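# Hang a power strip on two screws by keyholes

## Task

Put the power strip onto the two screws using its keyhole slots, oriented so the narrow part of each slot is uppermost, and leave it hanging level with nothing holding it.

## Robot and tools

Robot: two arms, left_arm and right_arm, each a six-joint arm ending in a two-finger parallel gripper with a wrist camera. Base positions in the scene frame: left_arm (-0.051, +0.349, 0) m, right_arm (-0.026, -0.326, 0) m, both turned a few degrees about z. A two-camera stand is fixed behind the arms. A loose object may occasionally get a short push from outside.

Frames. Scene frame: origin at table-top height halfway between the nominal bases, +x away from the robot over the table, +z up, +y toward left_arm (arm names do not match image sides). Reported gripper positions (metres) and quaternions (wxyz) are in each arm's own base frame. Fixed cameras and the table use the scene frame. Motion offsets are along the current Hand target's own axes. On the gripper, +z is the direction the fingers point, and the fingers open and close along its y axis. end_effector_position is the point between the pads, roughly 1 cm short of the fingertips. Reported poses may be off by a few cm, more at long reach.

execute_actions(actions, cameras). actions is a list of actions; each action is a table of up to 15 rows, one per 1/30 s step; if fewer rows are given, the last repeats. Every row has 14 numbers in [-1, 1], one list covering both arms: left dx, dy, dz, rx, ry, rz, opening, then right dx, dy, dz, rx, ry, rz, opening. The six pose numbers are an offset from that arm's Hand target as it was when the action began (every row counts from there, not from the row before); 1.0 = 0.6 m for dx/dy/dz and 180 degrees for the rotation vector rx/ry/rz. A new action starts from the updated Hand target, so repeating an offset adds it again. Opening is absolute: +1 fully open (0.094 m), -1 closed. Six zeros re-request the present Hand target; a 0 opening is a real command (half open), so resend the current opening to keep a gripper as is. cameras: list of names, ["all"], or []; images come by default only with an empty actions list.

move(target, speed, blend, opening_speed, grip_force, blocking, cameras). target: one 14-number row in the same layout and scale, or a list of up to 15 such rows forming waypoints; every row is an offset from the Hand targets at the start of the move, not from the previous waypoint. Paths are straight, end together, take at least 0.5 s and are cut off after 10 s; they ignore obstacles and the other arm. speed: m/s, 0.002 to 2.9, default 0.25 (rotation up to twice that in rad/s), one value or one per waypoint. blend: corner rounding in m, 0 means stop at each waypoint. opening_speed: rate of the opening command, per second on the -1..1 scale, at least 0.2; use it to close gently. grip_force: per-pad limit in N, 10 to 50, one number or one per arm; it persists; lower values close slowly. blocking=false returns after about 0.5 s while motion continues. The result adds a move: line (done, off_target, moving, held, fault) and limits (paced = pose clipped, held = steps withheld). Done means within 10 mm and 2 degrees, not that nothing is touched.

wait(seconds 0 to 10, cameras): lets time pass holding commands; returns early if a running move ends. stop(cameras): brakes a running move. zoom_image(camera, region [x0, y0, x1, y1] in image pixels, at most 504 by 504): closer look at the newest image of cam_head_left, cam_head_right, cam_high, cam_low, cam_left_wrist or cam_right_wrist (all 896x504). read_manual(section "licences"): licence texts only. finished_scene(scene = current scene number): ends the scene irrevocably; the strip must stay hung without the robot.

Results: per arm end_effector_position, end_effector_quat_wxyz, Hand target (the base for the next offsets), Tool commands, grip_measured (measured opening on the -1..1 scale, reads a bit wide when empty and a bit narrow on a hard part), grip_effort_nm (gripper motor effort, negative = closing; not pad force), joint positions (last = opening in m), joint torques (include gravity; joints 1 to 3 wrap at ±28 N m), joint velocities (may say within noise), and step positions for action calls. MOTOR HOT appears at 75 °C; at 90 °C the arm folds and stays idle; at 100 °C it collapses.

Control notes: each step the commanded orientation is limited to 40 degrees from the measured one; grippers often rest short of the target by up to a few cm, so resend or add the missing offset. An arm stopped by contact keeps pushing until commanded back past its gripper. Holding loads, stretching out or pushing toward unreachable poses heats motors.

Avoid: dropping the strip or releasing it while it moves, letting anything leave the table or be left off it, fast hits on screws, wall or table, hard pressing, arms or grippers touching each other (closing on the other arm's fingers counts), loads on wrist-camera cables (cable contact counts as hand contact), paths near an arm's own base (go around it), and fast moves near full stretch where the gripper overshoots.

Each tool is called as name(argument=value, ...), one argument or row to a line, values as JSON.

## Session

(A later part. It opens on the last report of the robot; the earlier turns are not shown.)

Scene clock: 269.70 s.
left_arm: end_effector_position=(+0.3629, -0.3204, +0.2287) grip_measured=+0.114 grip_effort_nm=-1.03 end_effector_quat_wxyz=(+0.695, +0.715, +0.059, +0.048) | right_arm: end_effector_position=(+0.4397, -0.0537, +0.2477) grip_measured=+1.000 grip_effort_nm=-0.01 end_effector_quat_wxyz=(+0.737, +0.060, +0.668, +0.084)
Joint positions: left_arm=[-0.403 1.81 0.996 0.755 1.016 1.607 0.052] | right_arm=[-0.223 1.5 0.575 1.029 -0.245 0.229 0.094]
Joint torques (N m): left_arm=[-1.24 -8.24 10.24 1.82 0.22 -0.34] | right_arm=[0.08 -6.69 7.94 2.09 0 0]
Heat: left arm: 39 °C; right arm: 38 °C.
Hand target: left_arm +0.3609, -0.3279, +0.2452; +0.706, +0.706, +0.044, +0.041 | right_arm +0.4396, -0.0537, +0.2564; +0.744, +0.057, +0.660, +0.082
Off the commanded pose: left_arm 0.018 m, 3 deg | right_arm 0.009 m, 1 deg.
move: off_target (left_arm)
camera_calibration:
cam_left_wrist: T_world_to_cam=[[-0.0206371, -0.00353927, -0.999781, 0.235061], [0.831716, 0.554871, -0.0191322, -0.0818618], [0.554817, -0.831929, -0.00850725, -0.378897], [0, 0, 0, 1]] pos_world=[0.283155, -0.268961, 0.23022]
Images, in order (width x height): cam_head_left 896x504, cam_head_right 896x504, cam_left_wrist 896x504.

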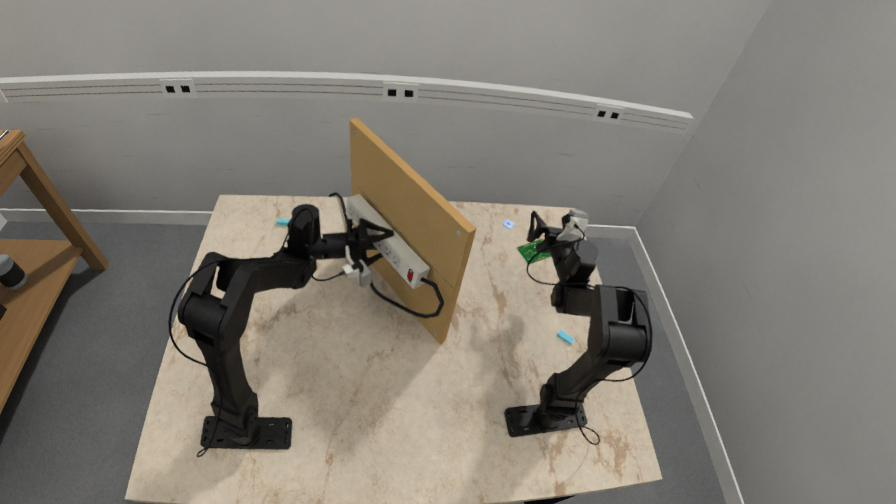

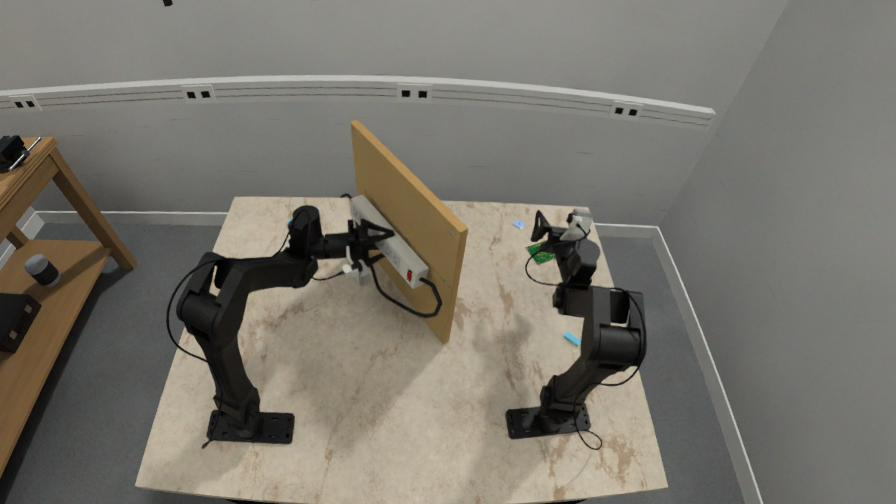

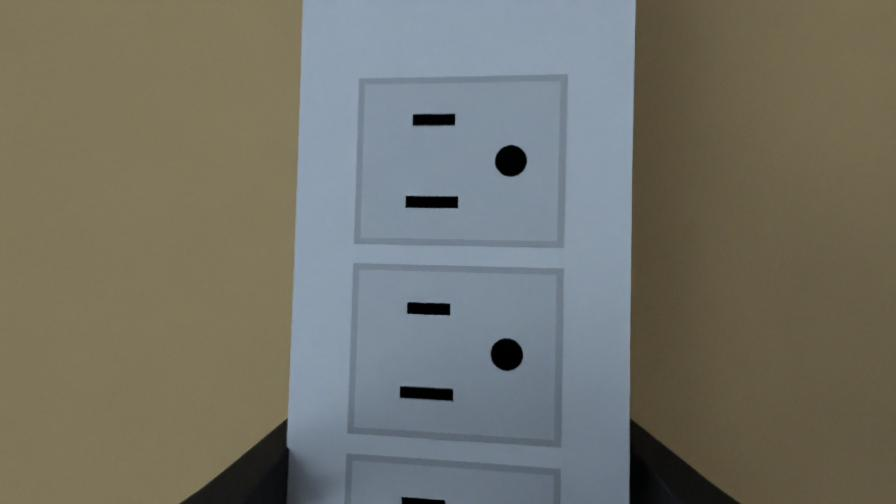

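move(
  target=[
    [0.003,0.03,0,0,0,0,-0.5,0,0,0,0,0,0,1],
    [0.018,0.03,0.028,0,0,0,-0.5,0,0,0,0,0,0,1],
  ],
  speed=0.05,
  cameras=["cam_head_left","cam_head_right","cam_left_wrist"],
)

zoom_image(
  camera="cam_head_left",
  region=[335, 170, 455, 290],
)

zoom_image(
  camera="cam_head_right",
  region=[335, 170, 455, 290],
)

Scene clock: 282.70 s.
left_arm: end_effector_position=(+0.3657, -0.3256, +0.2443) grip_measured=+0.114 grip_effort_nm=-1.03 end_effector_quat_wxyz=(+0.695, +0.716, +0.047, +0.031) | right_arm: end_effector_position=(+0.4397, -0.0537, +0.2477) grip_measured=+1.000 grip_effort_nm=-0.01 end_effector_quat_wxyz=(+0.737, +0.060, +0.668, +0.084)
Joint positions: left_arm=[-0.403 1.814 1.076 0.675 1.055 1.605 0.052] | right_arm=[-0.223 1.5 0.575 1.029 -0.245 0.229 0.094]
Joint torques (N m): left_arm=[-3.37 -6.94 13.01 1.79 -0.4 -0.37] | right_arm=[0.05 -6.76 7.8 2.07 -0.02 -0.02]
Heat: left arm: 40 °C; right arm: 38 °C.
Hand target: left_arm +0.3737, -0.3432, +0.2633; +0.706, +0.706, +0.043, +0.041 | right_arm +0.4396, -0.0537, +0.2564; +0.744, +0.057, +0.660, +0.082
Off the commanded pose: left_arm 0.027 m, 2 deg | right_arm 0.009 m, 1 deg.
move: off_target (left_arm)
camera_calibration:
cam_left_wrist: T_world_to_cam=[[-0.0281821, -0.00306946, -0.999598, 0.253589], [0.85283, 0.521558, -0.0256458, -0.0979578], [0.521427, -0.85321, -0.0120809, -0.378358], [0, 0, 0, 1]] pos_world=[0.287974, -0.27095, 0.246404]
Images, in order (width x height): cam_head_left 896x504, cam_head_right 896x504, cam_left_wrist 896x504.

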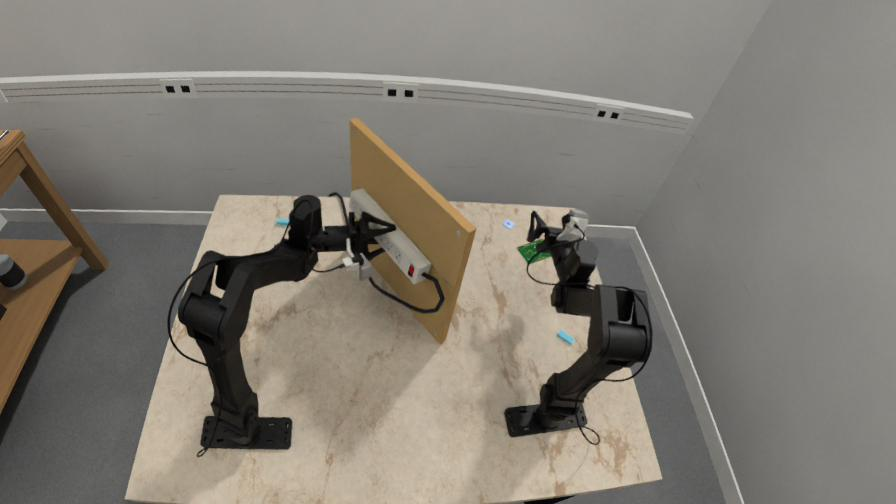

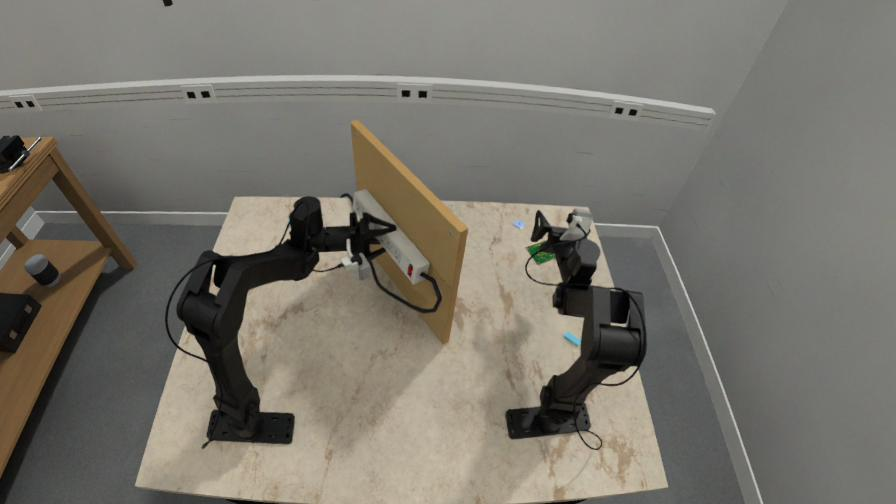

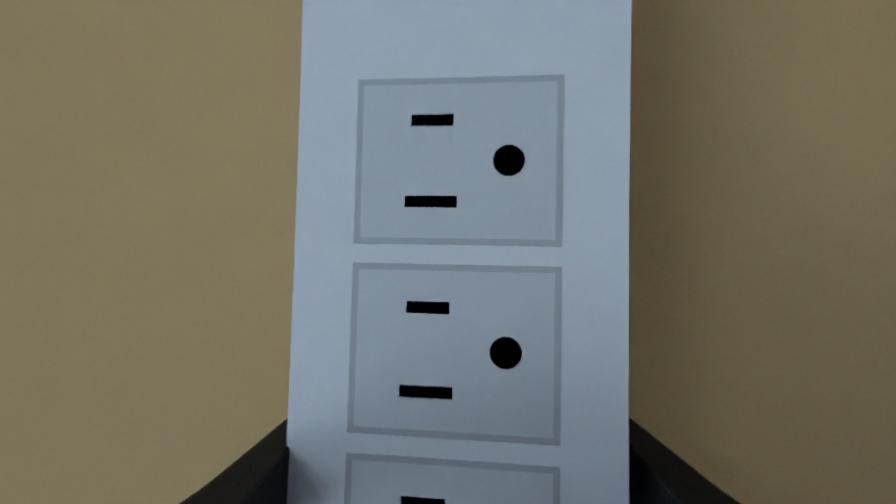

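Scaled by 4.200 from the camera's 896x504 image, which has a finer 1280x720 frame.

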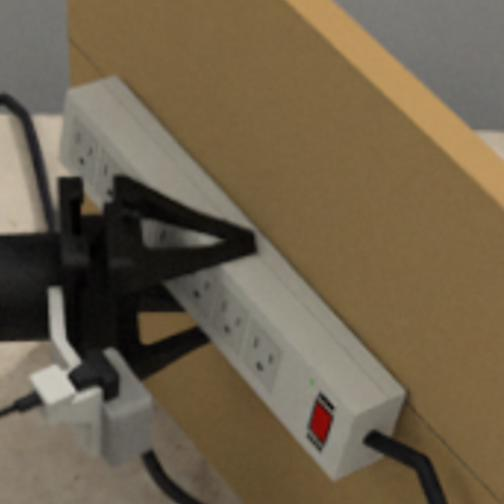

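Scaled by 4.200 from the camera's 896x504 image, which has a finer 1280x720 frame.

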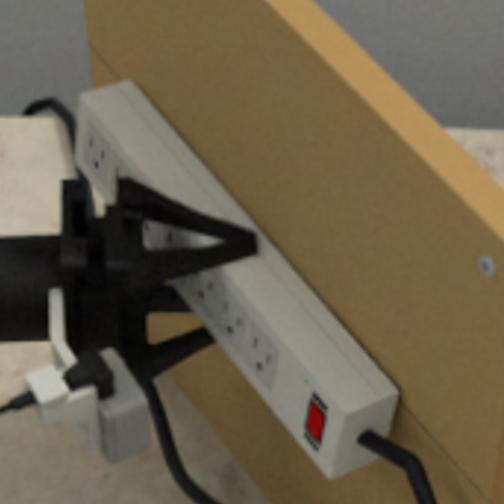

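execute_actions(
  actions=[
    [[0,-0.0025,0,0,0,0,-0.5,0,0,0,0,0,0,1]],
    [[0,-0.0025,0,0,0,0,-0.5,0,0,0,0,0,0,1]],
    [[0,-0.0025,0,0,0,0,-0.5,0,0,0,0,0,0,1]],
    [[0,-0.0025,0,0,0,0,-0.5,0,0,0,0,0,0,1]],
    [[0,-0.0025,0,0,0,0,-0.5,0,0,0,0,0,0,1]],
    [[0,-0.0025,0,0,0,0,-0.5,0,0,0,0,0,0,1]],
    [[0,-0.0025,0,0,0,0,-0.5,0,0,0,0,0,0,1]],
    [[0,-0.0025,0,0,0,0,-0.5,0,0,0,0,0,0,1]],
    [[0,-0.0025,0,0,0,0,-0.5,0,0,0,0,0,0,1]],
    [[0,-0.0025,0,0,0,0,-0.5,0,0,0,0,0,0,1]],
    [[0,-0.0025,0,0,0,0,-0.5,0,0,0,0,0,0,1]],
    [[0,-0.0025,0,0,0,0,-0.5,0,0,0,0,0,0,1]],
  ],
  cameras=["cam_head_left"],
)

zoom_image(
  camera="cam_head_left",
  region=[335, 170, 455, 290],
)

Scene clock: 297.10 s.
left_arm: end_effector_position=(+0.3656, -0.3261, +0.2430) grip_measured=+0.107 grip_effort_nm=-1.02 end_effector_quat_wxyz=(+0.703, +0.710, +0.031, +0.030) | right_arm: end_effector_position=(+0.4397, -0.0537, +0.2477) grip_measured=+1.000 grip_effort_nm=-0.01 end_effector_quat_wxyz=(+0.737, +0.060, +0.668, +0.084)
Joint positions: left_arm=[-0.399 1.843 1.076 0.748 1.084 1.587 0.052] | right_arm=[-0.223 1.5 0.575 1.029 -0.245 0.229 0.094]
Joint torques (N m): left_arm=[-3.84 -6.54 9.96 1.71 -0.71 -0.19] | right_arm=[-0.06 -6.79 7.88 2.06 -0.03 -0.01]
Heat: left arm: 42 °C; right arm: 38 °C.
Hand target: left_arm +0.3736, -0.3432, +0.2452; +0.706, +0.706, +0.044, +0.041 | right_arm +0.4396, -0.0537, +0.2564; +0.744, +0.057, +0.660, +0.082
Off the commanded pose: left_arm 0.019 m, 2 deg | right_arm 0.009 m, 1 deg.
Step readings (end_effector_position of left_arm | right_arm):
0: (+0.3657, -0.3255, +0.2443) | (+0.4397, -0.0537, +0.2477)
1: (+0.3657, -0.3255, +0.2443) | (+0.4397, -0.0537, +0.2477)
2: (+0.3657, -0.3255, +0.2443) | (+0.4397, -0.0537, +0.2477)
4: (+0.3657, -0.3255, +0.2443) | (+0.4397, -0.0537, +0.2477)
8: (+0.3657, -0.3255, +0.2443) | (+0.4397, -0.0537, +0.2477)
15: (+0.3657, -0.3255, +0.2443) | (+0.4397, -0.0537, +0.2477)
16: (+0.3657, -0.3256, +0.2439) | (+0.4397, -0.0537, +0.2477)
17: (+0.3657, -0.3256, +0.2439) | (+0.4397, -0.0537, +0.2477)
19: (+0.3656, -0.3256, +0.2439) | (+0.4397, -0.0537, +0.2477)
23: (+0.3656, -0.3256, +0.2439) | (+0.4397, -0.0537, +0.2477)
30: (+0.3656, -0.3256, +0.2439) | (+0.4397, -0.0537, +0.2477)
31: (+0.3657, -0.3257, +0.2438) | (+0.4397, -0.0537, +0.2477)
32: (+0.3656, -0.3257, +0.2437) | (+0.4397, -0.0537, +0.2477)
34: (+0.3657, -0.3257, +0.2437) | (+0.4397, -0.0537, +0.2477)
38: (+0.3656, -0.3257, +0.2437) | (+0.4397, -0.0537, +0.2477)
45: (+0.3656, -0.3257, +0.2438) | (+0.4397, -0.0537, +0.2477)
46: (+0.3657, -0.3258, +0.2437) | (+0.4397, -0.0537, +0.2477)
47: (+0.3657, -0.3257, +0.2437) | (+0.4397, -0.0537, +0.2477)
49: (+0.3657, -0.3257, +0.2437) | (+0.4397, -0.0537, +0.2477)
53: (+0.3657, -0.3257, +0.2437) | (+0.4397, -0.0537, +0.2477)
60: (+0.3657, -0.3257, +0.2436) | (+0.4397, -0.0537, +0.2477)
61: (+0.3657, -0.3257, +0.2438) | (+0.4397, -0.0537, +0.2477)
62: (+0.3657, -0.3257, +0.2436) | (+0.4397, -0.0537, +0.2477)
64: (+0.3657, -0.3257, +0.2436) | (+0.4397, -0.0537, +0.2477)
68: (+0.3657, -0.3257, +0.2437) | (+0.4397, -0.0537, +0.2477)
75: (+0.3657, -0.3258, +0.2436) | (+0.4397, -0.0537, +0.2477)
76: (+0.3657, -0.3258, +0.2436) | (+0.4397, -0.0537, +0.2477)
77: (+0.3658, -0.3257, +0.2436) | (+0.4397, -0.0537, +0.2477)
79: (+0.3657, -0.3257, +0.2436) | (+0.4397, -0.0537, +0.2477)
83: (+0.3657, -0.3258, +0.2435) | (+0.4397, -0.0537, +0.2477)
90: (+0.3656, -0.3258, +0.2436) | (+0.4397, -0.0537, +0.2477)
91: (+0.3657, -0.3258, +0.2435) | (+0.4397, -0.0537, +0.2477)
92: (+0.3657, -0.3259, +0.2434) | (+0.4397, -0.0537, +0.2477)
94: (+0.3657, -0.3258, +0.2435) | (+0.4397, -0.0537, +0.2477)
98: (+0.3656, -0.3259, +0.2435) | (+0.4397, -0.0537, +0.2477)
105: (+0.3656, -0.3259, +0.2436) | (+0.4397, -0.0537, +0.2477)
106: (+0.3657, -0.3259, +0.2435) | (+0.4397, -0.0537, +0.2477)
107: (+0.3658, -0.3258, +0.2434) | (+0.4397, -0.0537, +0.2477)
109: (+0.3657, -0.3259, +0.2433) | (+0.4397, -0.0537, +0.2477)
113: (+0.3656, -0.3259, +0.2434) | (+0.4397, -0.0537, +0.2477)
120: (+0.3657, -0.3258, +0.2434) | (+0.4397, -0.0537, +0.2477)
121: (+0.3658, -0.3258, +0.2433) | (+0.4397, -0.0537, +0.2477)
122: (+0.3658, -0.3259, +0.2434) | (+0.4397, -0.0537, +0.2477)
124: (+0.3656, -0.3259, +0.2433) | (+0.4397, -0.0537, +0.2477)
128: (+0.3656, -0.3260, +0.2432) | (+0.4397, -0.0537, +0.2477)
135: (+0.3657, -0.3260, +0.2433) | (+0.4397, -0.0537, +0.2477)
136: (+0.3657, -0.3260, +0.2432) | (+0.4397, -0.0537, +0.2477)
137: (+0.3657, -0.3259, +0.2433) | (+0.4397, -0.0537, +0.2477)
139: (+0.3656, -0.3260, +0.2433) | (+0.4397, -0.0537, +0.2477)
143: (+0.3658, -0.3259, +0.2432) | (+0.4397, -0.0537, +0.2477)
150: (+0.3657, -0.3259, +0.2431) | (+0.4397, -0.0537, +0.2477)
151: (+0.3657, -0.3259, +0.2432) | (+0.4397, -0.0537, +0.2477)
152: (+0.3658, -0.3260, +0.2431) | (+0.4397, -0.0537, +0.2477)
154: (+0.3657, -0.3260, +0.2431) | (+0.4397, -0.0537, +0.2477)
158: (+0.3656, -0.3261, +0.2432) | (+0.4397, -0.0537, +0.2477)
165: (+0.3657, -0.3261, +0.2431) | (+0.4397, -0.0537, +0.2477)
166: (+0.3657, -0.3261, +0.2431) | (+0.4397, -0.0537, +0.2477)
167: (+0.3656, -0.3262, +0.2430) | (+0.4397, -0.0537, +0.2477)
169: (+0.3657, -0.3261, +0.2430) | (+0.4397, -0.0537, +0.2477)
173: (+0.3657, -0.3261, +0.2430) | (+0.4397, -0.0537, +0.2477)
180: (+0.3657, -0.3261, +0.2429) | (+0.4397, -0.0537, +0.2477)
Images, in order (width x height): cam_head_left 896x504.

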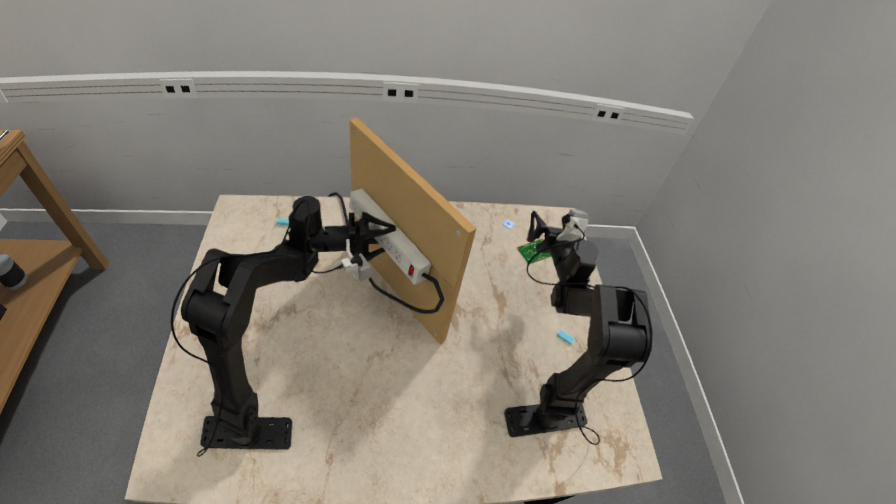

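Scaled by 4.200 from the camera's 896x504 image, which has a finer 1280x720 frame.

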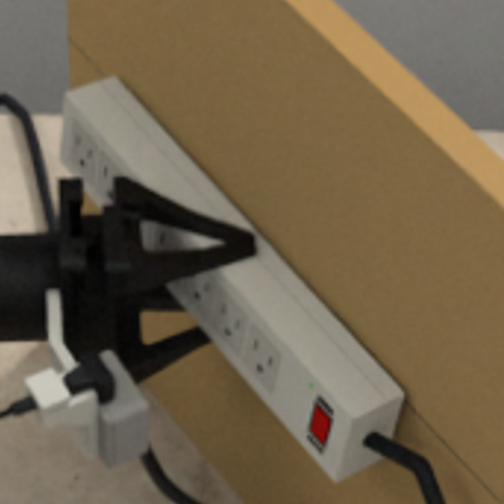

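move(
  target=[0,-0.035,0,0,0,0,-0.5,0,0,0,0,0,0,1],
  speed=0.01,
  cameras=["cam_head_left"],
)

zoom_image(
  camera="cam_head_left",
  region=[335, 170, 455, 290],
)

Scene clock: 302.27 s.
left_arm: end_effector_position=(+0.3647, -0.3268, +0.2389) grip_measured=+0.104 grip_effort_nm=-1.03 end_effector_quat_wxyz=(+0.712, +0.700, +0.000, +0.046) | right_arm: end_effector_position=(+0.4397, -0.0537, +0.2477) grip_measured=+1.000 grip_effort_nm=-0.01 end_effector_quat_wxyz=(+0.737, +0.060, +0.668, +0.084)
Joint positions: left_arm=[-0.397 1.881 1.064 0.862 1.109 1.597 0.052] | right_arm=[-0.223 1.5 0.575 1.029 -0.245 0.229 0.094]
Joint torques (N m): left_arm=[-3.93 -6.37 7.25 1.31 -0.97 -0.24] | right_arm=[0.05 -6.75 7.97 2.06 -0.01 0]
Heat: left arm: 41 °C; right arm: 38 °C.
Hand target: left_arm +0.3735, -0.3433, +0.2241; +0.706, +0.706, +0.044, +0.041 | right_arm +0.4396, -0.0537, +0.2564; +0.744, +0.057, +0.660, +0.082
Off the commanded pose: left_arm 0.024 m, 5 deg | right_arm 0.009 m, 1 deg.
move: off_target (left_arm)
Images, in order (width x height): cam_head_left 896x504.

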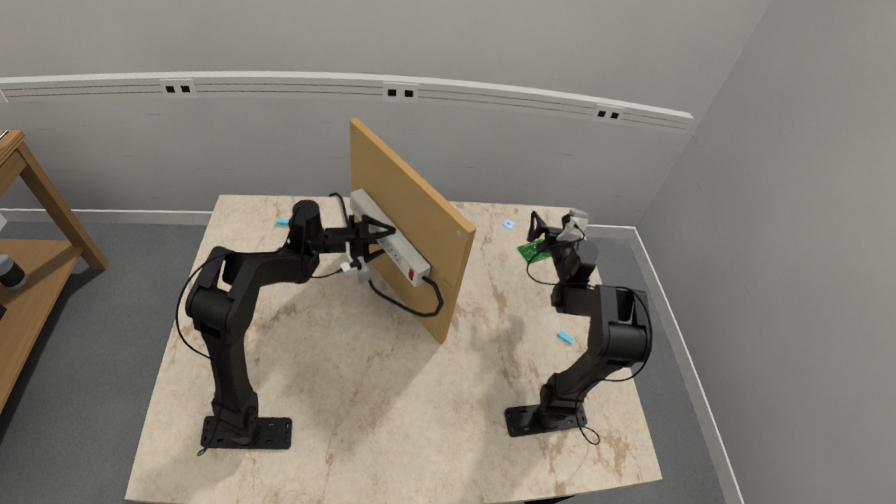

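Scaled by 4.200 from the camera's 896x504 image, which has a finer 1280x720 frame.

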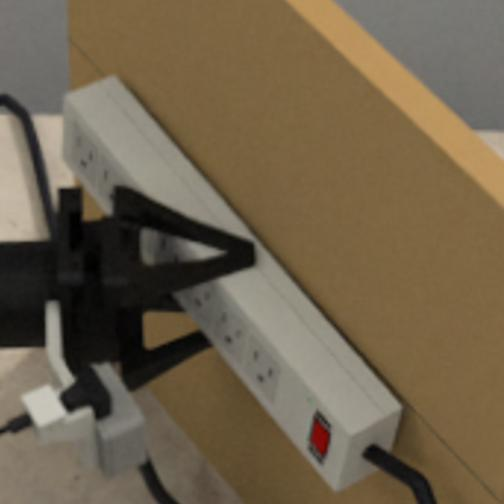

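move(
  target=[0,0,-0.022,0,0,0,-0.5,0,0,0,0,0,0,1],
  speed=0.02,
  cameras=["cam_head_left","cam_left_wrist"],
)

zoom_image(
  camera="cam_head_left",
  region=[335, 170, 455, 290],
)

Scene clock: 306.63 s.
left_arm: end_effector_position=(+0.3647, -0.3257, +0.2335) grip_measured=+0.104 grip_effort_nm=-1.03 end_effector_quat_wxyz=(+0.711, +0.702, +0.004, +0.051) | right_arm: end_effector_position=(+0.4397, -0.0537, +0.2477) grip_measured=+1.000 grip_effort_nm=-0.01 end_effector_quat_wxyz=(+0.737, +0.060, +0.668, +0.084)
Joint positions: left_arm=[-0.397 1.881 1.046 0.868 1.096 1.608 0.052] | right_arm=[-0.223 1.5 0.575 1.029 -0.245 0.229 0.094]
Joint torques (N m): left_arm=[-1.22 -7.73 6.69 1.36 -0.57 -0.36] | right_arm=[-0.01 -6.76 8.01 2.08 -0.01 -0.02]
Heat: left arm: 41 °C; right arm: 38 °C.
Hand target: left_arm +0.3720, -0.3302, +0.2241; +0.706, +0.706, +0.043, +0.041 | right_arm +0.4396, -0.0537, +0.2564; +0.744, +0.057, +0.660, +0.082
Off the commanded pose: left_arm 0.013 m, 5 deg | right_arm 0.009 m, 1 deg.
move: off_target (left_arm)
camera_calibration:
cam_left_wrist: T_world_to_cam=[[0.0619734, -0.0411894, -0.997228, 0.196958], [0.8699, 0.492074, 0.0337359, -0.12706], [0.48932, -0.869579, 0.0663261, -0.390128], [0, 0, 0, 1]] pos_world=[0.289221, -0.268612, 0.226574]
Images, in order (width x height): cam_head_left 896x504, cam_left_wrist 896x504.

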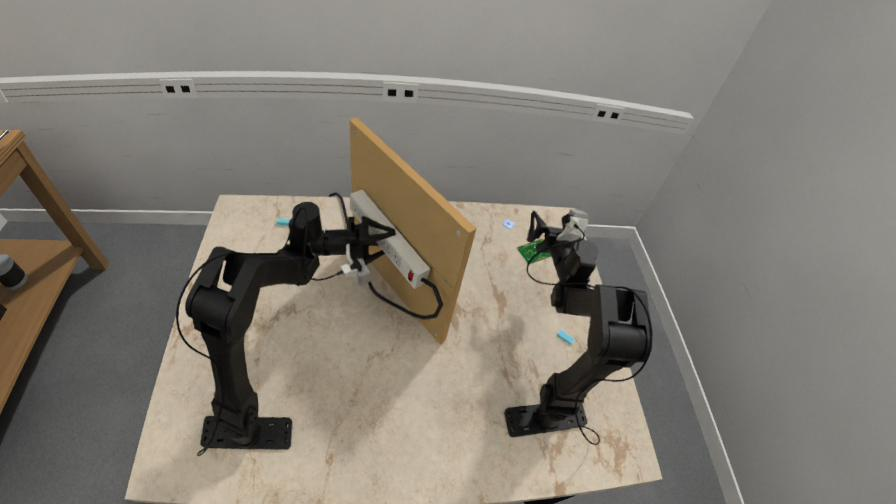

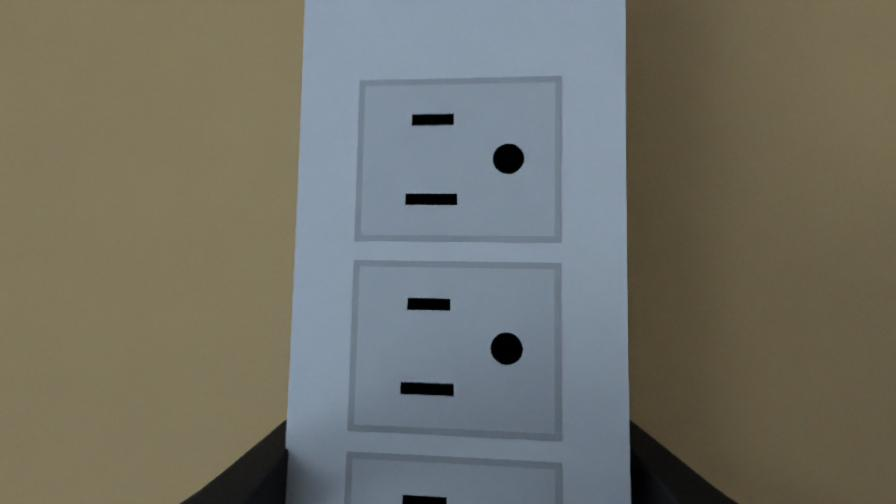

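Scaled by 4.200 from the camera's 896x504 image, which has a finer 1280x720 frame.

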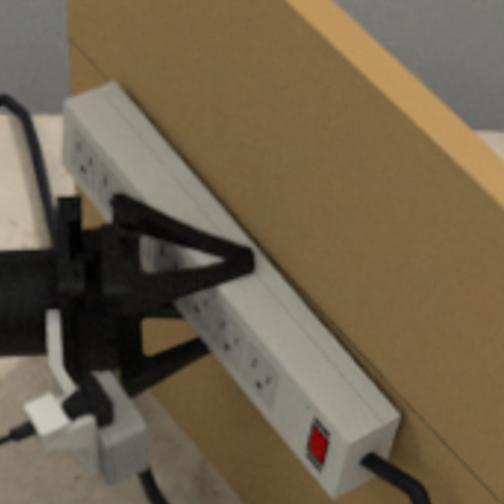

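move(
  target=[
    [0,0.03,-0.03,0,0,-0.01,-0.5,0,0,0,0,0,0,1],
  ],
  speed=0.05,
  cameras=["cam_head_left","cam_head_right","cam_left_wrist"],
)

zoom_image(
  camera="cam_head_left",
  region=[335, 170, 395, 230],
)

zoom_image(
  camera="cam_head_left",
  region=[390, 230, 450, 290],
)

Scene clock: 311.60 s.
left_arm: end_effector_position=(+0.3743, -0.3140, +0.2260) grip_measured=+0.104 grip_effort_nm=-1.03 end_effector_quat_wxyz=(+0.701, +0.711, +0.053, +0.030) | right_arm: end_effector_position=(+0.4397, -0.0537, +0.2477) grip_measured=+1.000 grip_effort_nm=-0.01 end_effector_quat_wxyz=(+0.737, +0.060, +0.668, +0.084)
Joint positions: left_arm=[-0.367 1.869 1.043 0.791 1.086 1.57 0.052] | right_arm=[-0.223 1.5 0.575 1.029 -0.245 0.229 0.094]
Joint torques (N m): left_arm=[-0.12 -12.25 6.67 1.57 -0.02 -0.32] | right_arm=[-0.12 -6.74 8.05 2.08 0.01 -0.01]
Heat: left arm: 40 °C; right arm: 39 °C.
Hand target: left_arm +0.3699, -0.3123, +0.2420; +0.707, +0.705, +0.055, +0.029 | right_arm +0.4396, -0.0537, +0.2564; +0.744, +0.057, +0.660, +0.082
Off the commanded pose: left_arm 0.017 m, 1 deg | right_arm 0.009 m, 1 deg.
move: off_target (left_arm)
camera_calibration:
cam_left_wrist: T_world_to_cam=[[-0.0380226, -0.018955, -0.999097, 0.234142], [0.849287, 0.526234, -0.042305, -0.10521], [0.526561, -0.850129, -0.00391057, -0.376034], [0, 0, 0, 1]] pos_world=[0.296261, -0.259874, 0.228009]
Images, in order (width x height): cam_head_left 896x504, cam_head_right 896x504, cam_left_wrist 896x504.

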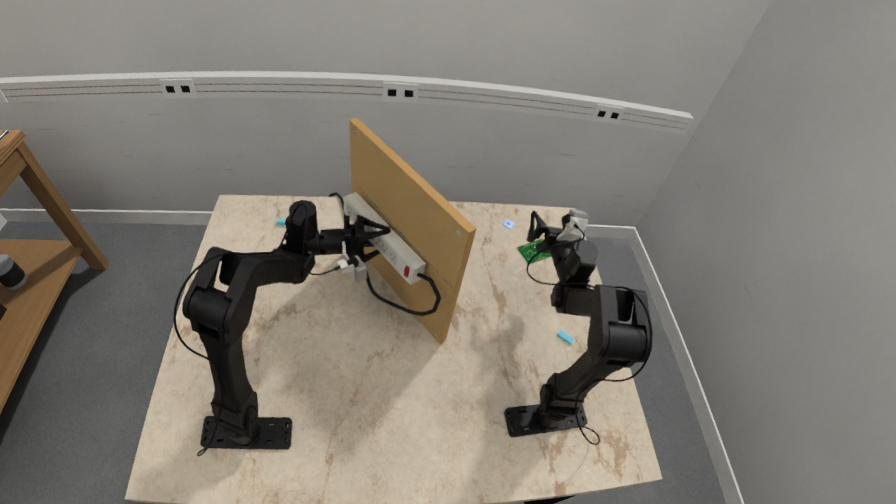

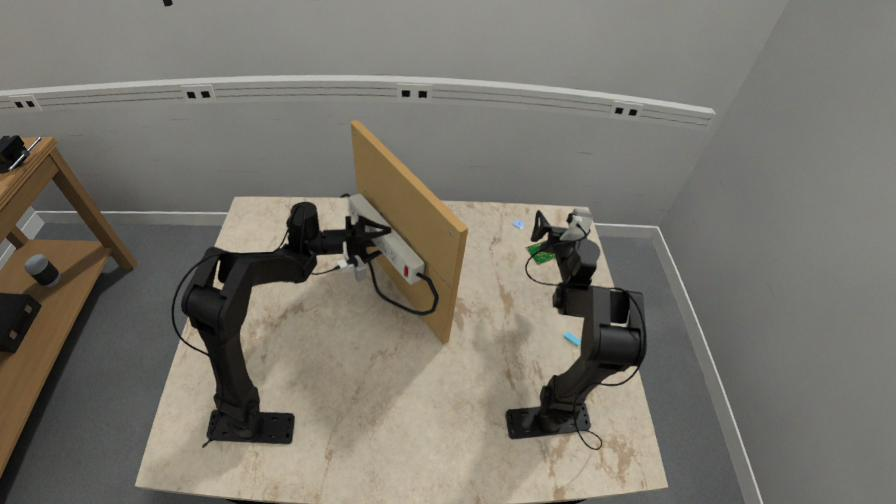

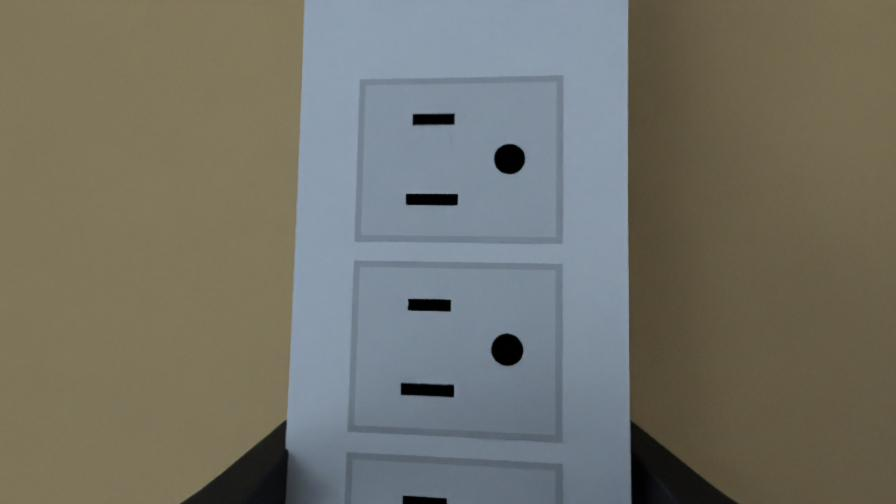

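Scaled by 8.400 from the camera's 896x504 image, which has a finer 1280x720 frame.

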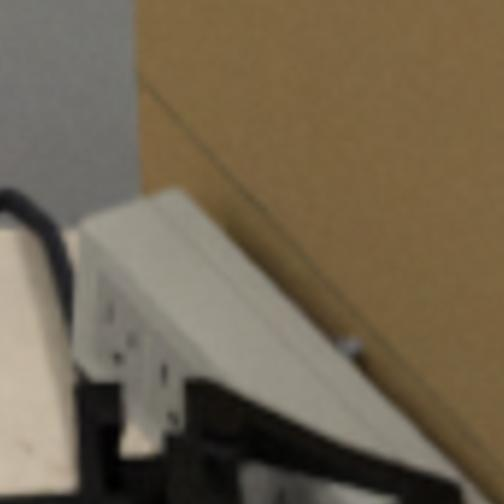

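Scaled by 8.400 from the camera's 896x504 image, which has a finer 1280x720 frame.

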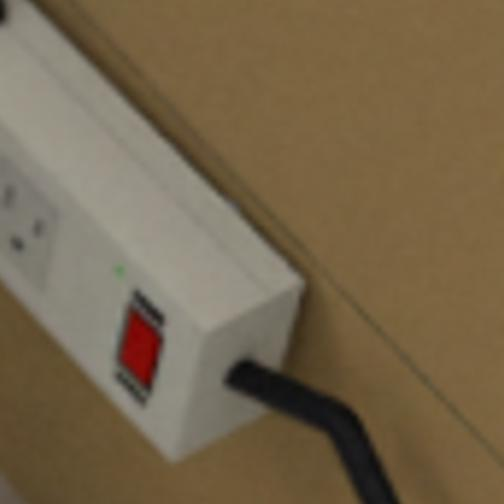

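move(
  target=[
    [-0.026,0.057,0.0,0,0,0.008,-0.5,0,0,0,0,0,0,1],
    [-0.026,0.057,0.017,0,0,0.008,-0.5,0,0,0,0,0,0,1],
  ],
  speed=0.05,
  cameras=["cam_head_left","cam_left_wrist"],
)

zoom_image(
  camera="cam_head_left",
  region=[335, 160, 455, 280],
)

Scene clock: 337.40 s.
left_arm: end_effector_position=(+0.3643, -0.3179, +0.2505) grip_measured=+0.104 grip_effort_nm=-1.03 end_effector_quat_wxyz=(+0.692, +0.717, +0.071, +0.042) | right_arm: end_effector_position=(+0.4397, -0.0537, +0.2477) grip_measured=+1.000 grip_effort_nm=-0.01 end_effector_quat_wxyz=(+0.737, +0.060, +0.668, +0.084)
Joint positions: left_arm=[-0.398 1.759 1.043 0.646 1.013 1.593 0.052] | right_arm=[-0.223 1.5 0.575 1.029 -0.245 0.229 0.094]
Joint torques (N m): left_arm=[-1.29 -10.21 10.47 1.74 0.3 -0.28] | right_arm=[-0.02 -6.78 7.94 2.07 0.03 -0.03]
Heat: left arm: 42 °C; right arm: 39 °C.
Hand target: left_arm +0.3568, -0.3241, +0.2769; +0.706, +0.706, +0.046, +0.038 | right_arm +0.4396, -0.0537, +0.2564; +0.744, +0.057, +0.660, +0.082
Off the commanded pose: left_arm 0.028 m, 4 deg | right_arm 0.009 m, 1 deg.
move: off_target (left_arm)
camera_calibration:
cam_left_wrist: T_world_to_cam=[[-0.0464657, -0.000823749, -0.99892, 0.266969], [0.826239, 0.561976, -0.0388967, -0.074809], [0.561401, -0.827153, -0.025432, -0.374049], [0, 0, 0, 1]] pos_world=[0.284206, -0.267135, 0.254257]
Images, in order (width x height): cam_head_left 896x504, cam_left_wrist 896x504.

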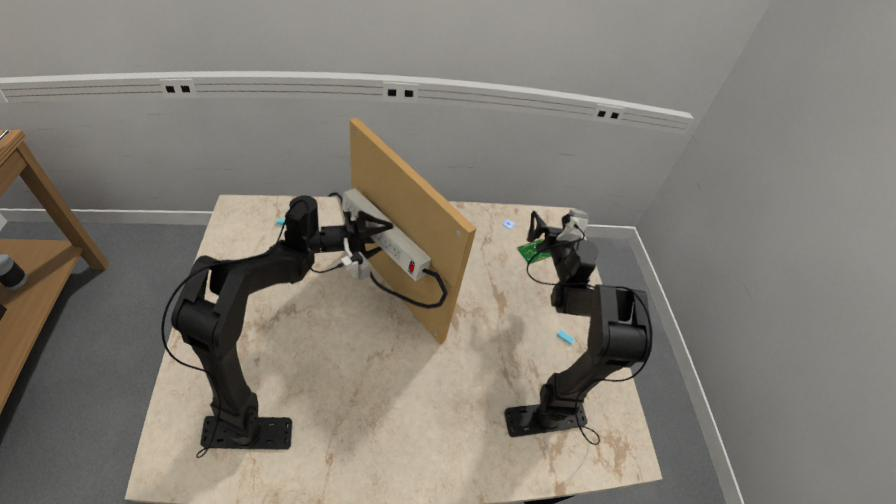

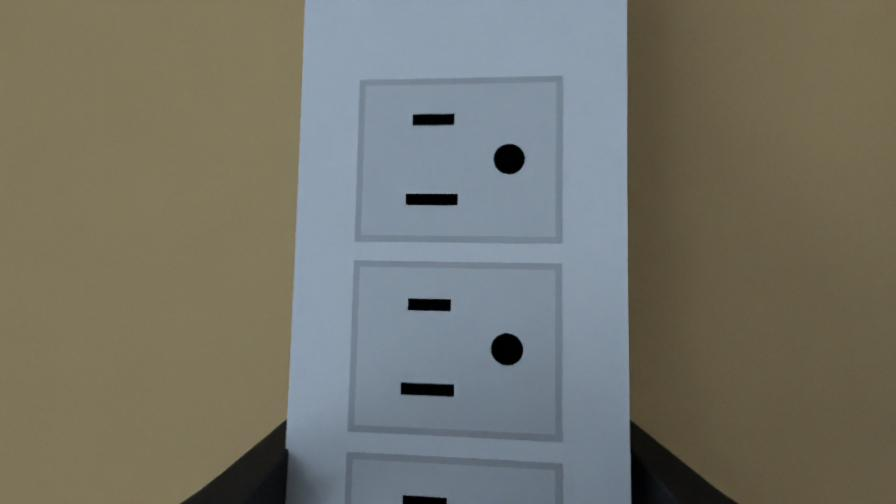

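Scaled by 4.200 from the camera's 896x504 image, which has a finer 1280x720 frame.

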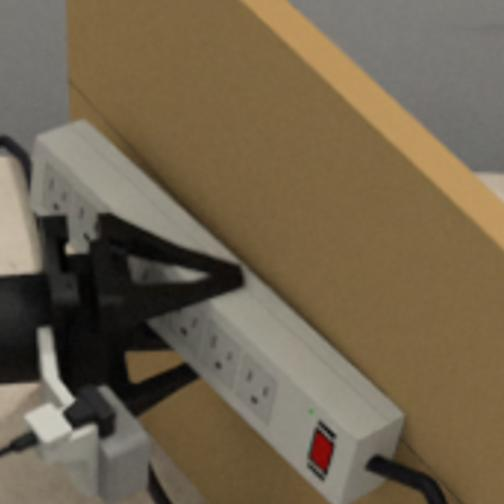

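move(
  target=[
    [-0.007,0.0,-0.015,0,-0.025,0,-0.5,0,0,0,0,0,0,1],
    [-0.01,0.0,0.018,0,-0.025,0,-0.5,0,0,0,0,0,0,1],
  ],
  speed=0.05,
  cameras=["cam_head_left","cam_left_wrist"],
)

zoom_image(
  camera="cam_head_left",
  region=[335, 160, 455, 280],
)

Scene clock: 344.77 s.
left_arm: end_effector_position=(+0.3550, -0.3291, +0.2609) grip_measured=+0.104 grip_effort_nm=-1.03 end_effector_quat_wxyz=(+0.699, +0.714, +0.031, +0.021) | right_arm: end_effector_position=(+0.4397, -0.0537, +0.2477) grip_measured=+1.000 grip_effort_nm=-0.01 end_effector_quat_wxyz=(+0.737, +0.060, +0.668, +0.084)
Joint positions: left_arm=[-0.414 1.781 1.096 0.638 1.083 1.598 0.052] | right_arm=[-0.223 1.5 0.575 1.029 -0.245 0.229 0.094]
Joint torques (N m): left_arm=[-1.14 -8.32 10.82 1.65 0.24 -0.34] | right_arm=[0.1 -6.67 7.83 2.08 -0.01 -0.04]
Heat: left arm: 42 °C; right arm: 39 °C.
Hand target: left_arm +0.3522, -0.3355, +0.2768; +0.707, +0.707, +0.018, +0.011 | right_arm +0.4396, -0.0537, +0.2564; +0.744, +0.057, +0.660, +0.082
Off the commanded pose: left_arm 0.018 m, 2 deg | right_arm 0.009 m, 1 deg.
move: off_target (left_arm)
camera_calibration:
cam_left_wrist: T_world_to_cam=[[-0.0208189, -0.0105084, -0.999728, 0.264829], [0.872583, 0.487911, -0.0232997, -0.105313], [0.488023, -0.87283, -0.000988313, -0.373176], [0, 0, 0, 1]] pos_world=[0.279526, -0.271553, 0.261935]
Images, in order (width x height): cam_head_left 896x504, cam_left_wrist 896x504.

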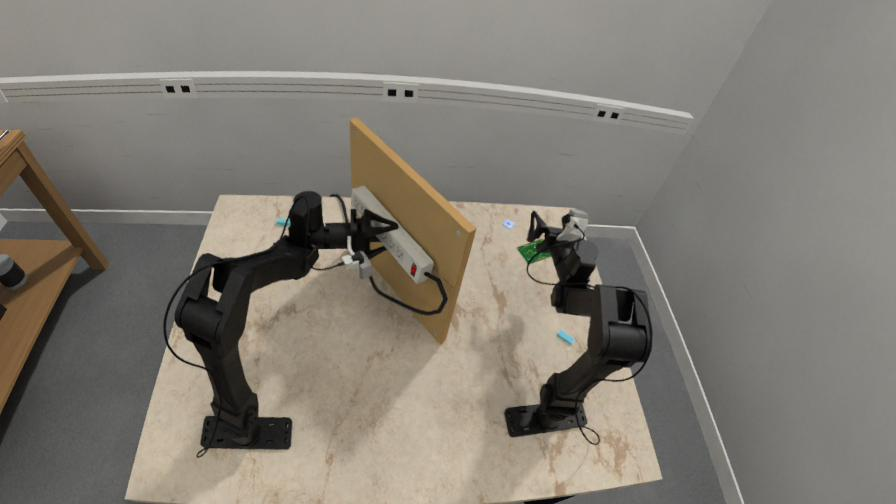

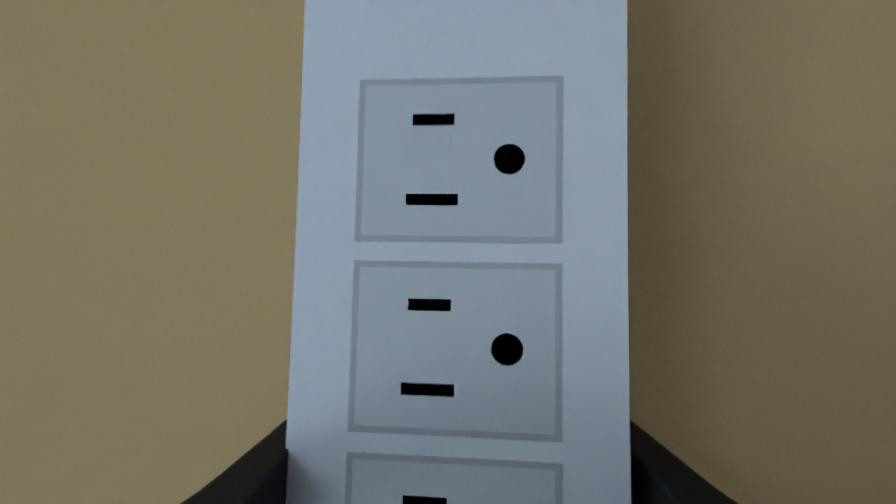

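Scaled by 4.200 from the camera's 896x504 image, which has a finer 1280x720 frame.

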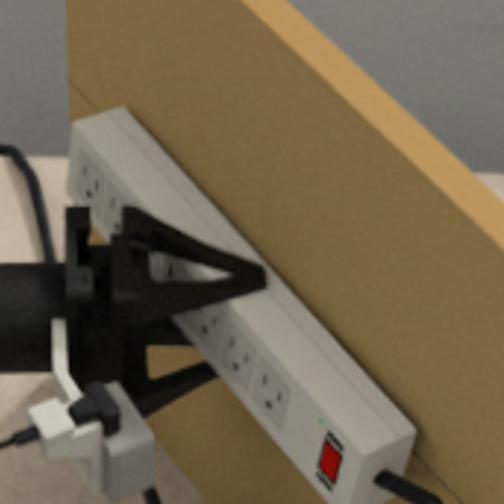

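move(
  target=[
    [0.012,-0.013,-0.01,0,0.010,0,-0.5,0,0,0,0,0,0,1],
    [0.01,-0.013,0.012,0,0.010,0,-0.5,0,0,0,0,0,0,1],
  ],
  speed=0.05,
  cameras=["cam_head_left","cam_left_wrist"],
)

zoom_image(
  camera="cam_head_left",
  region=[335, 160, 455, 280],
)

Scene clock: 351.33 s.
left_arm: end_effector_position=(+0.3590, -0.3318, +0.2551) grip_measured=+0.104 grip_effort_nm=-1.03 end_effector_quat_wxyz=(+0.697, +0.715, +0.040, +0.023) | right_arm: end_effector_position=(+0.4397, -0.0537, +0.2477) grip_measured=+1.000 grip_effort_nm=-0.01 end_effector_quat_wxyz=(+0.737, +0.060, +0.668, +0.084)
Joint positions: left_arm=[-0.42 1.797 1.096 0.646 1.062 1.595 0.052] | right_arm=[-0.223 1.5 0.575 1.029 -0.245 0.229 0.094]
Joint torques (N m): left_arm=[-2.19 -7.75 10.48 1.87 -0.04 -0.32] | right_arm=[-0.09 -6.78 7.83 2.08 0.02 -0.01]
Heat: left arm: 41 °C; right arm: 39 °C.
Hand target: left_arm +0.3585, -0.3424, +0.2690; +0.707, +0.706, +0.029, +0.022 | right_arm +0.4396, -0.0537, +0.2564; +0.744, +0.057, +0.660, +0.082
Off the commanded pose: left_arm 0.018 m, 2 deg | right_arm 0.009 m, 1 deg.
move: off_target (left_arm)
camera_calibration:
cam_left_wrist: T_world_to_cam=[[-0.0302685, -0.00707932, -0.999517, 0.263589], [0.864576, 0.501622, -0.0297349, -0.0985586], [0.50159, -0.865058, -0.00906273, -0.377681], [0, 0, 0, 1]] pos_world=[0.282631, -0.275411, 0.257108]
Images, in order (width x height): cam_head_left 896x504, cam_left_wrist 896x504.

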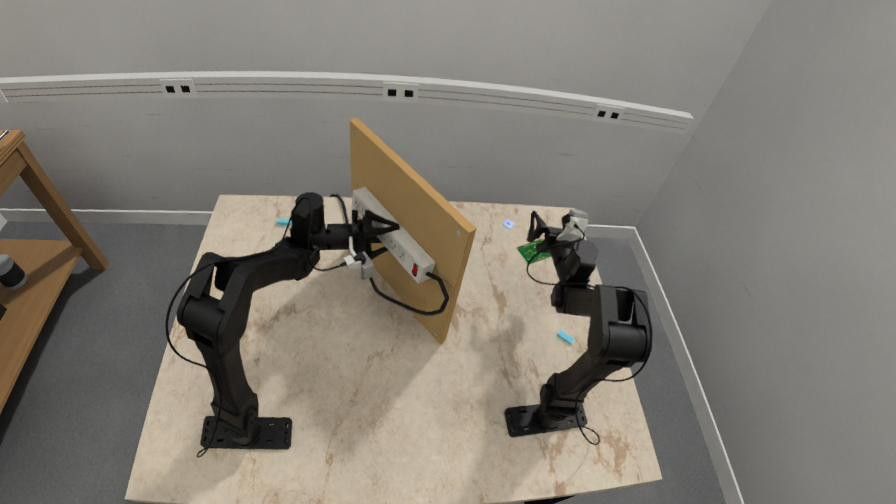

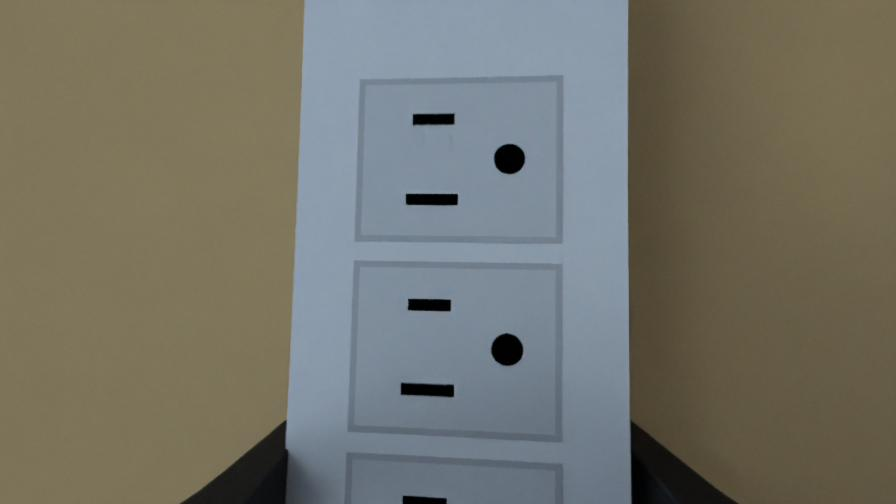

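Scaled by 4.200 from the camera's 896x504 image, which has a finer 1280x720 frame.

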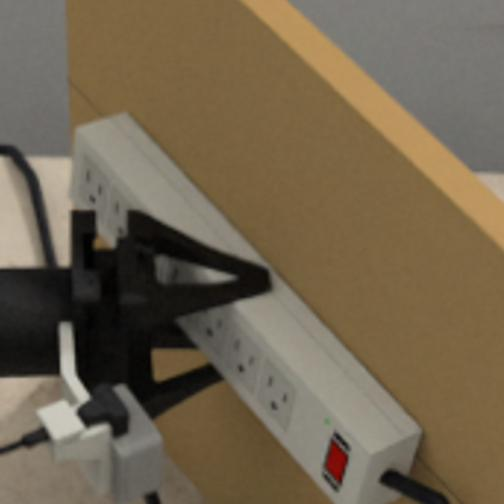

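move(
  target=[
    [0.006,0.0,-0.016,0,0.006,0,-0.5,0,0,0,0,0,0,1],
    [0.006,-0.003,0.002,0,0.006,0,-0.5,0,0,0,0,0,0,1],
    [0.006,-0.035,0.005,0,0.006,0,-0.5,0,0,0,0,0,0,1],
  ],
  speed=[0.05,0.05,0.01],
  cameras=["cam_head_left","cam_left_wrist"],
)

zoom_image(
  camera="cam_head_left",
  region=[335, 160, 455, 280],
)

Scene clock: 363.50 s.
left_arm: end_effector_position=(+0.3587, -0.3323, +0.2546) grip_measured=+0.104 grip_effort_nm=-1.03 end_effector_quat_wxyz=(+0.706, +0.707, +0.022, +0.025) | right_arm: end_effector_position=(+0.4397, -0.0537, +0.2477) grip_measured=+1.000 grip_effort_nm=-0.01 end_effector_quat_wxyz=(+0.737, +0.060, +0.668, +0.084)
Joint positions: left_arm=[-0.417 1.824 1.091 0.731 1.088 1.576 0.052] | right_arm=[-0.223 1.5 0.575 1.029 -0.245 0.229 0.094]
Joint torques (N m): left_arm=[-3.19 -6.65 7.41 1.78 -0.58 -0.12] | right_arm=[-0.09 -6.71 7.84 2.06 -0.01 0]
Heat: left arm: 43 °C; right arm: 39 °C.
Hand target: left_arm +0.3620, -0.3452, +0.2481; +0.707, +0.706, +0.036, +0.029 | right_arm +0.4396, -0.0537, +0.2564; +0.744, +0.057, +0.660, +0.082
Off the commanded pose: left_arm 0.015 m, 2 deg | right_arm 0.009 m, 1 deg.
move: off_target (left_arm)
camera_calibration:
cam_left_wrist: T_world_to_cam=[[-0.0018872, -0.0303463, -0.999538, 0.245205], [0.876172, 0.481724, -0.0162796, -0.112183], [0.481995, -0.875798, 0.0256795, -0.383417], [0, 0, 0, 1]] pos_world=[0.283559, -0.274314, 0.253111]
Images, in order (width x height): cam_head_left 896x504, cam_left_wrist 896x504.

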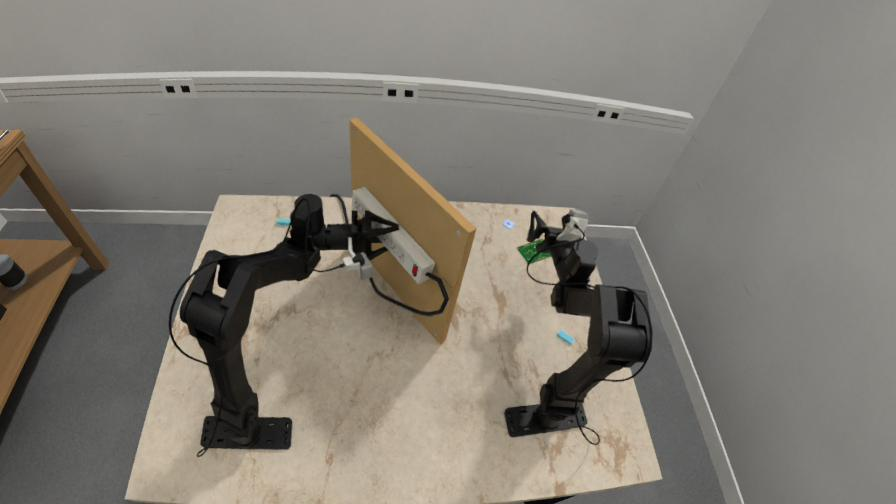

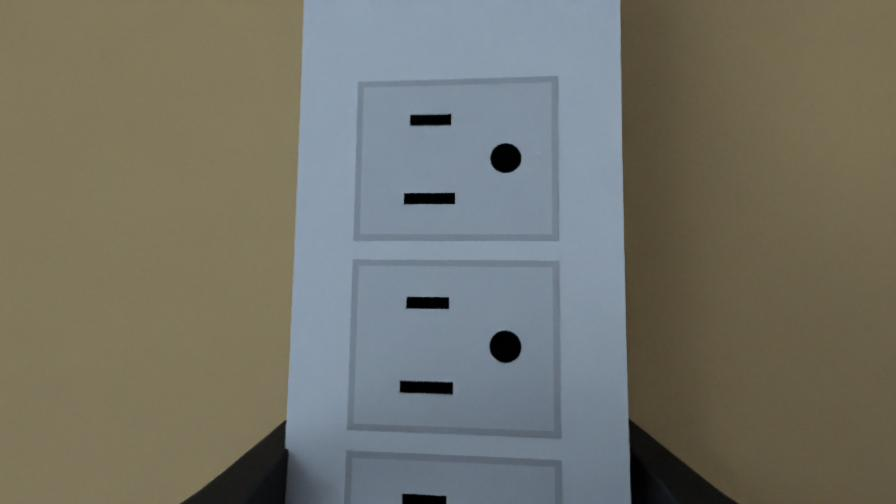

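Scaled by 4.200 from the camera's 896x504 image, which has a finer 1280x720 frame.

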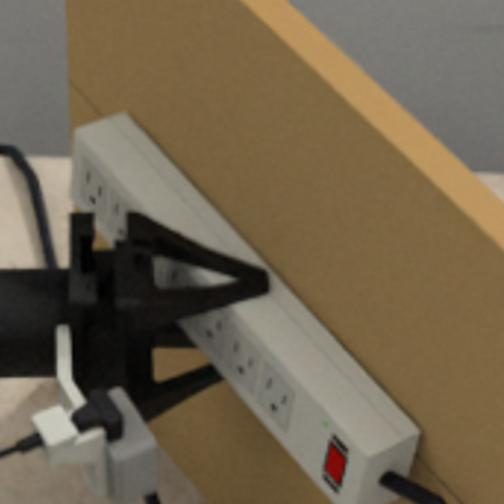

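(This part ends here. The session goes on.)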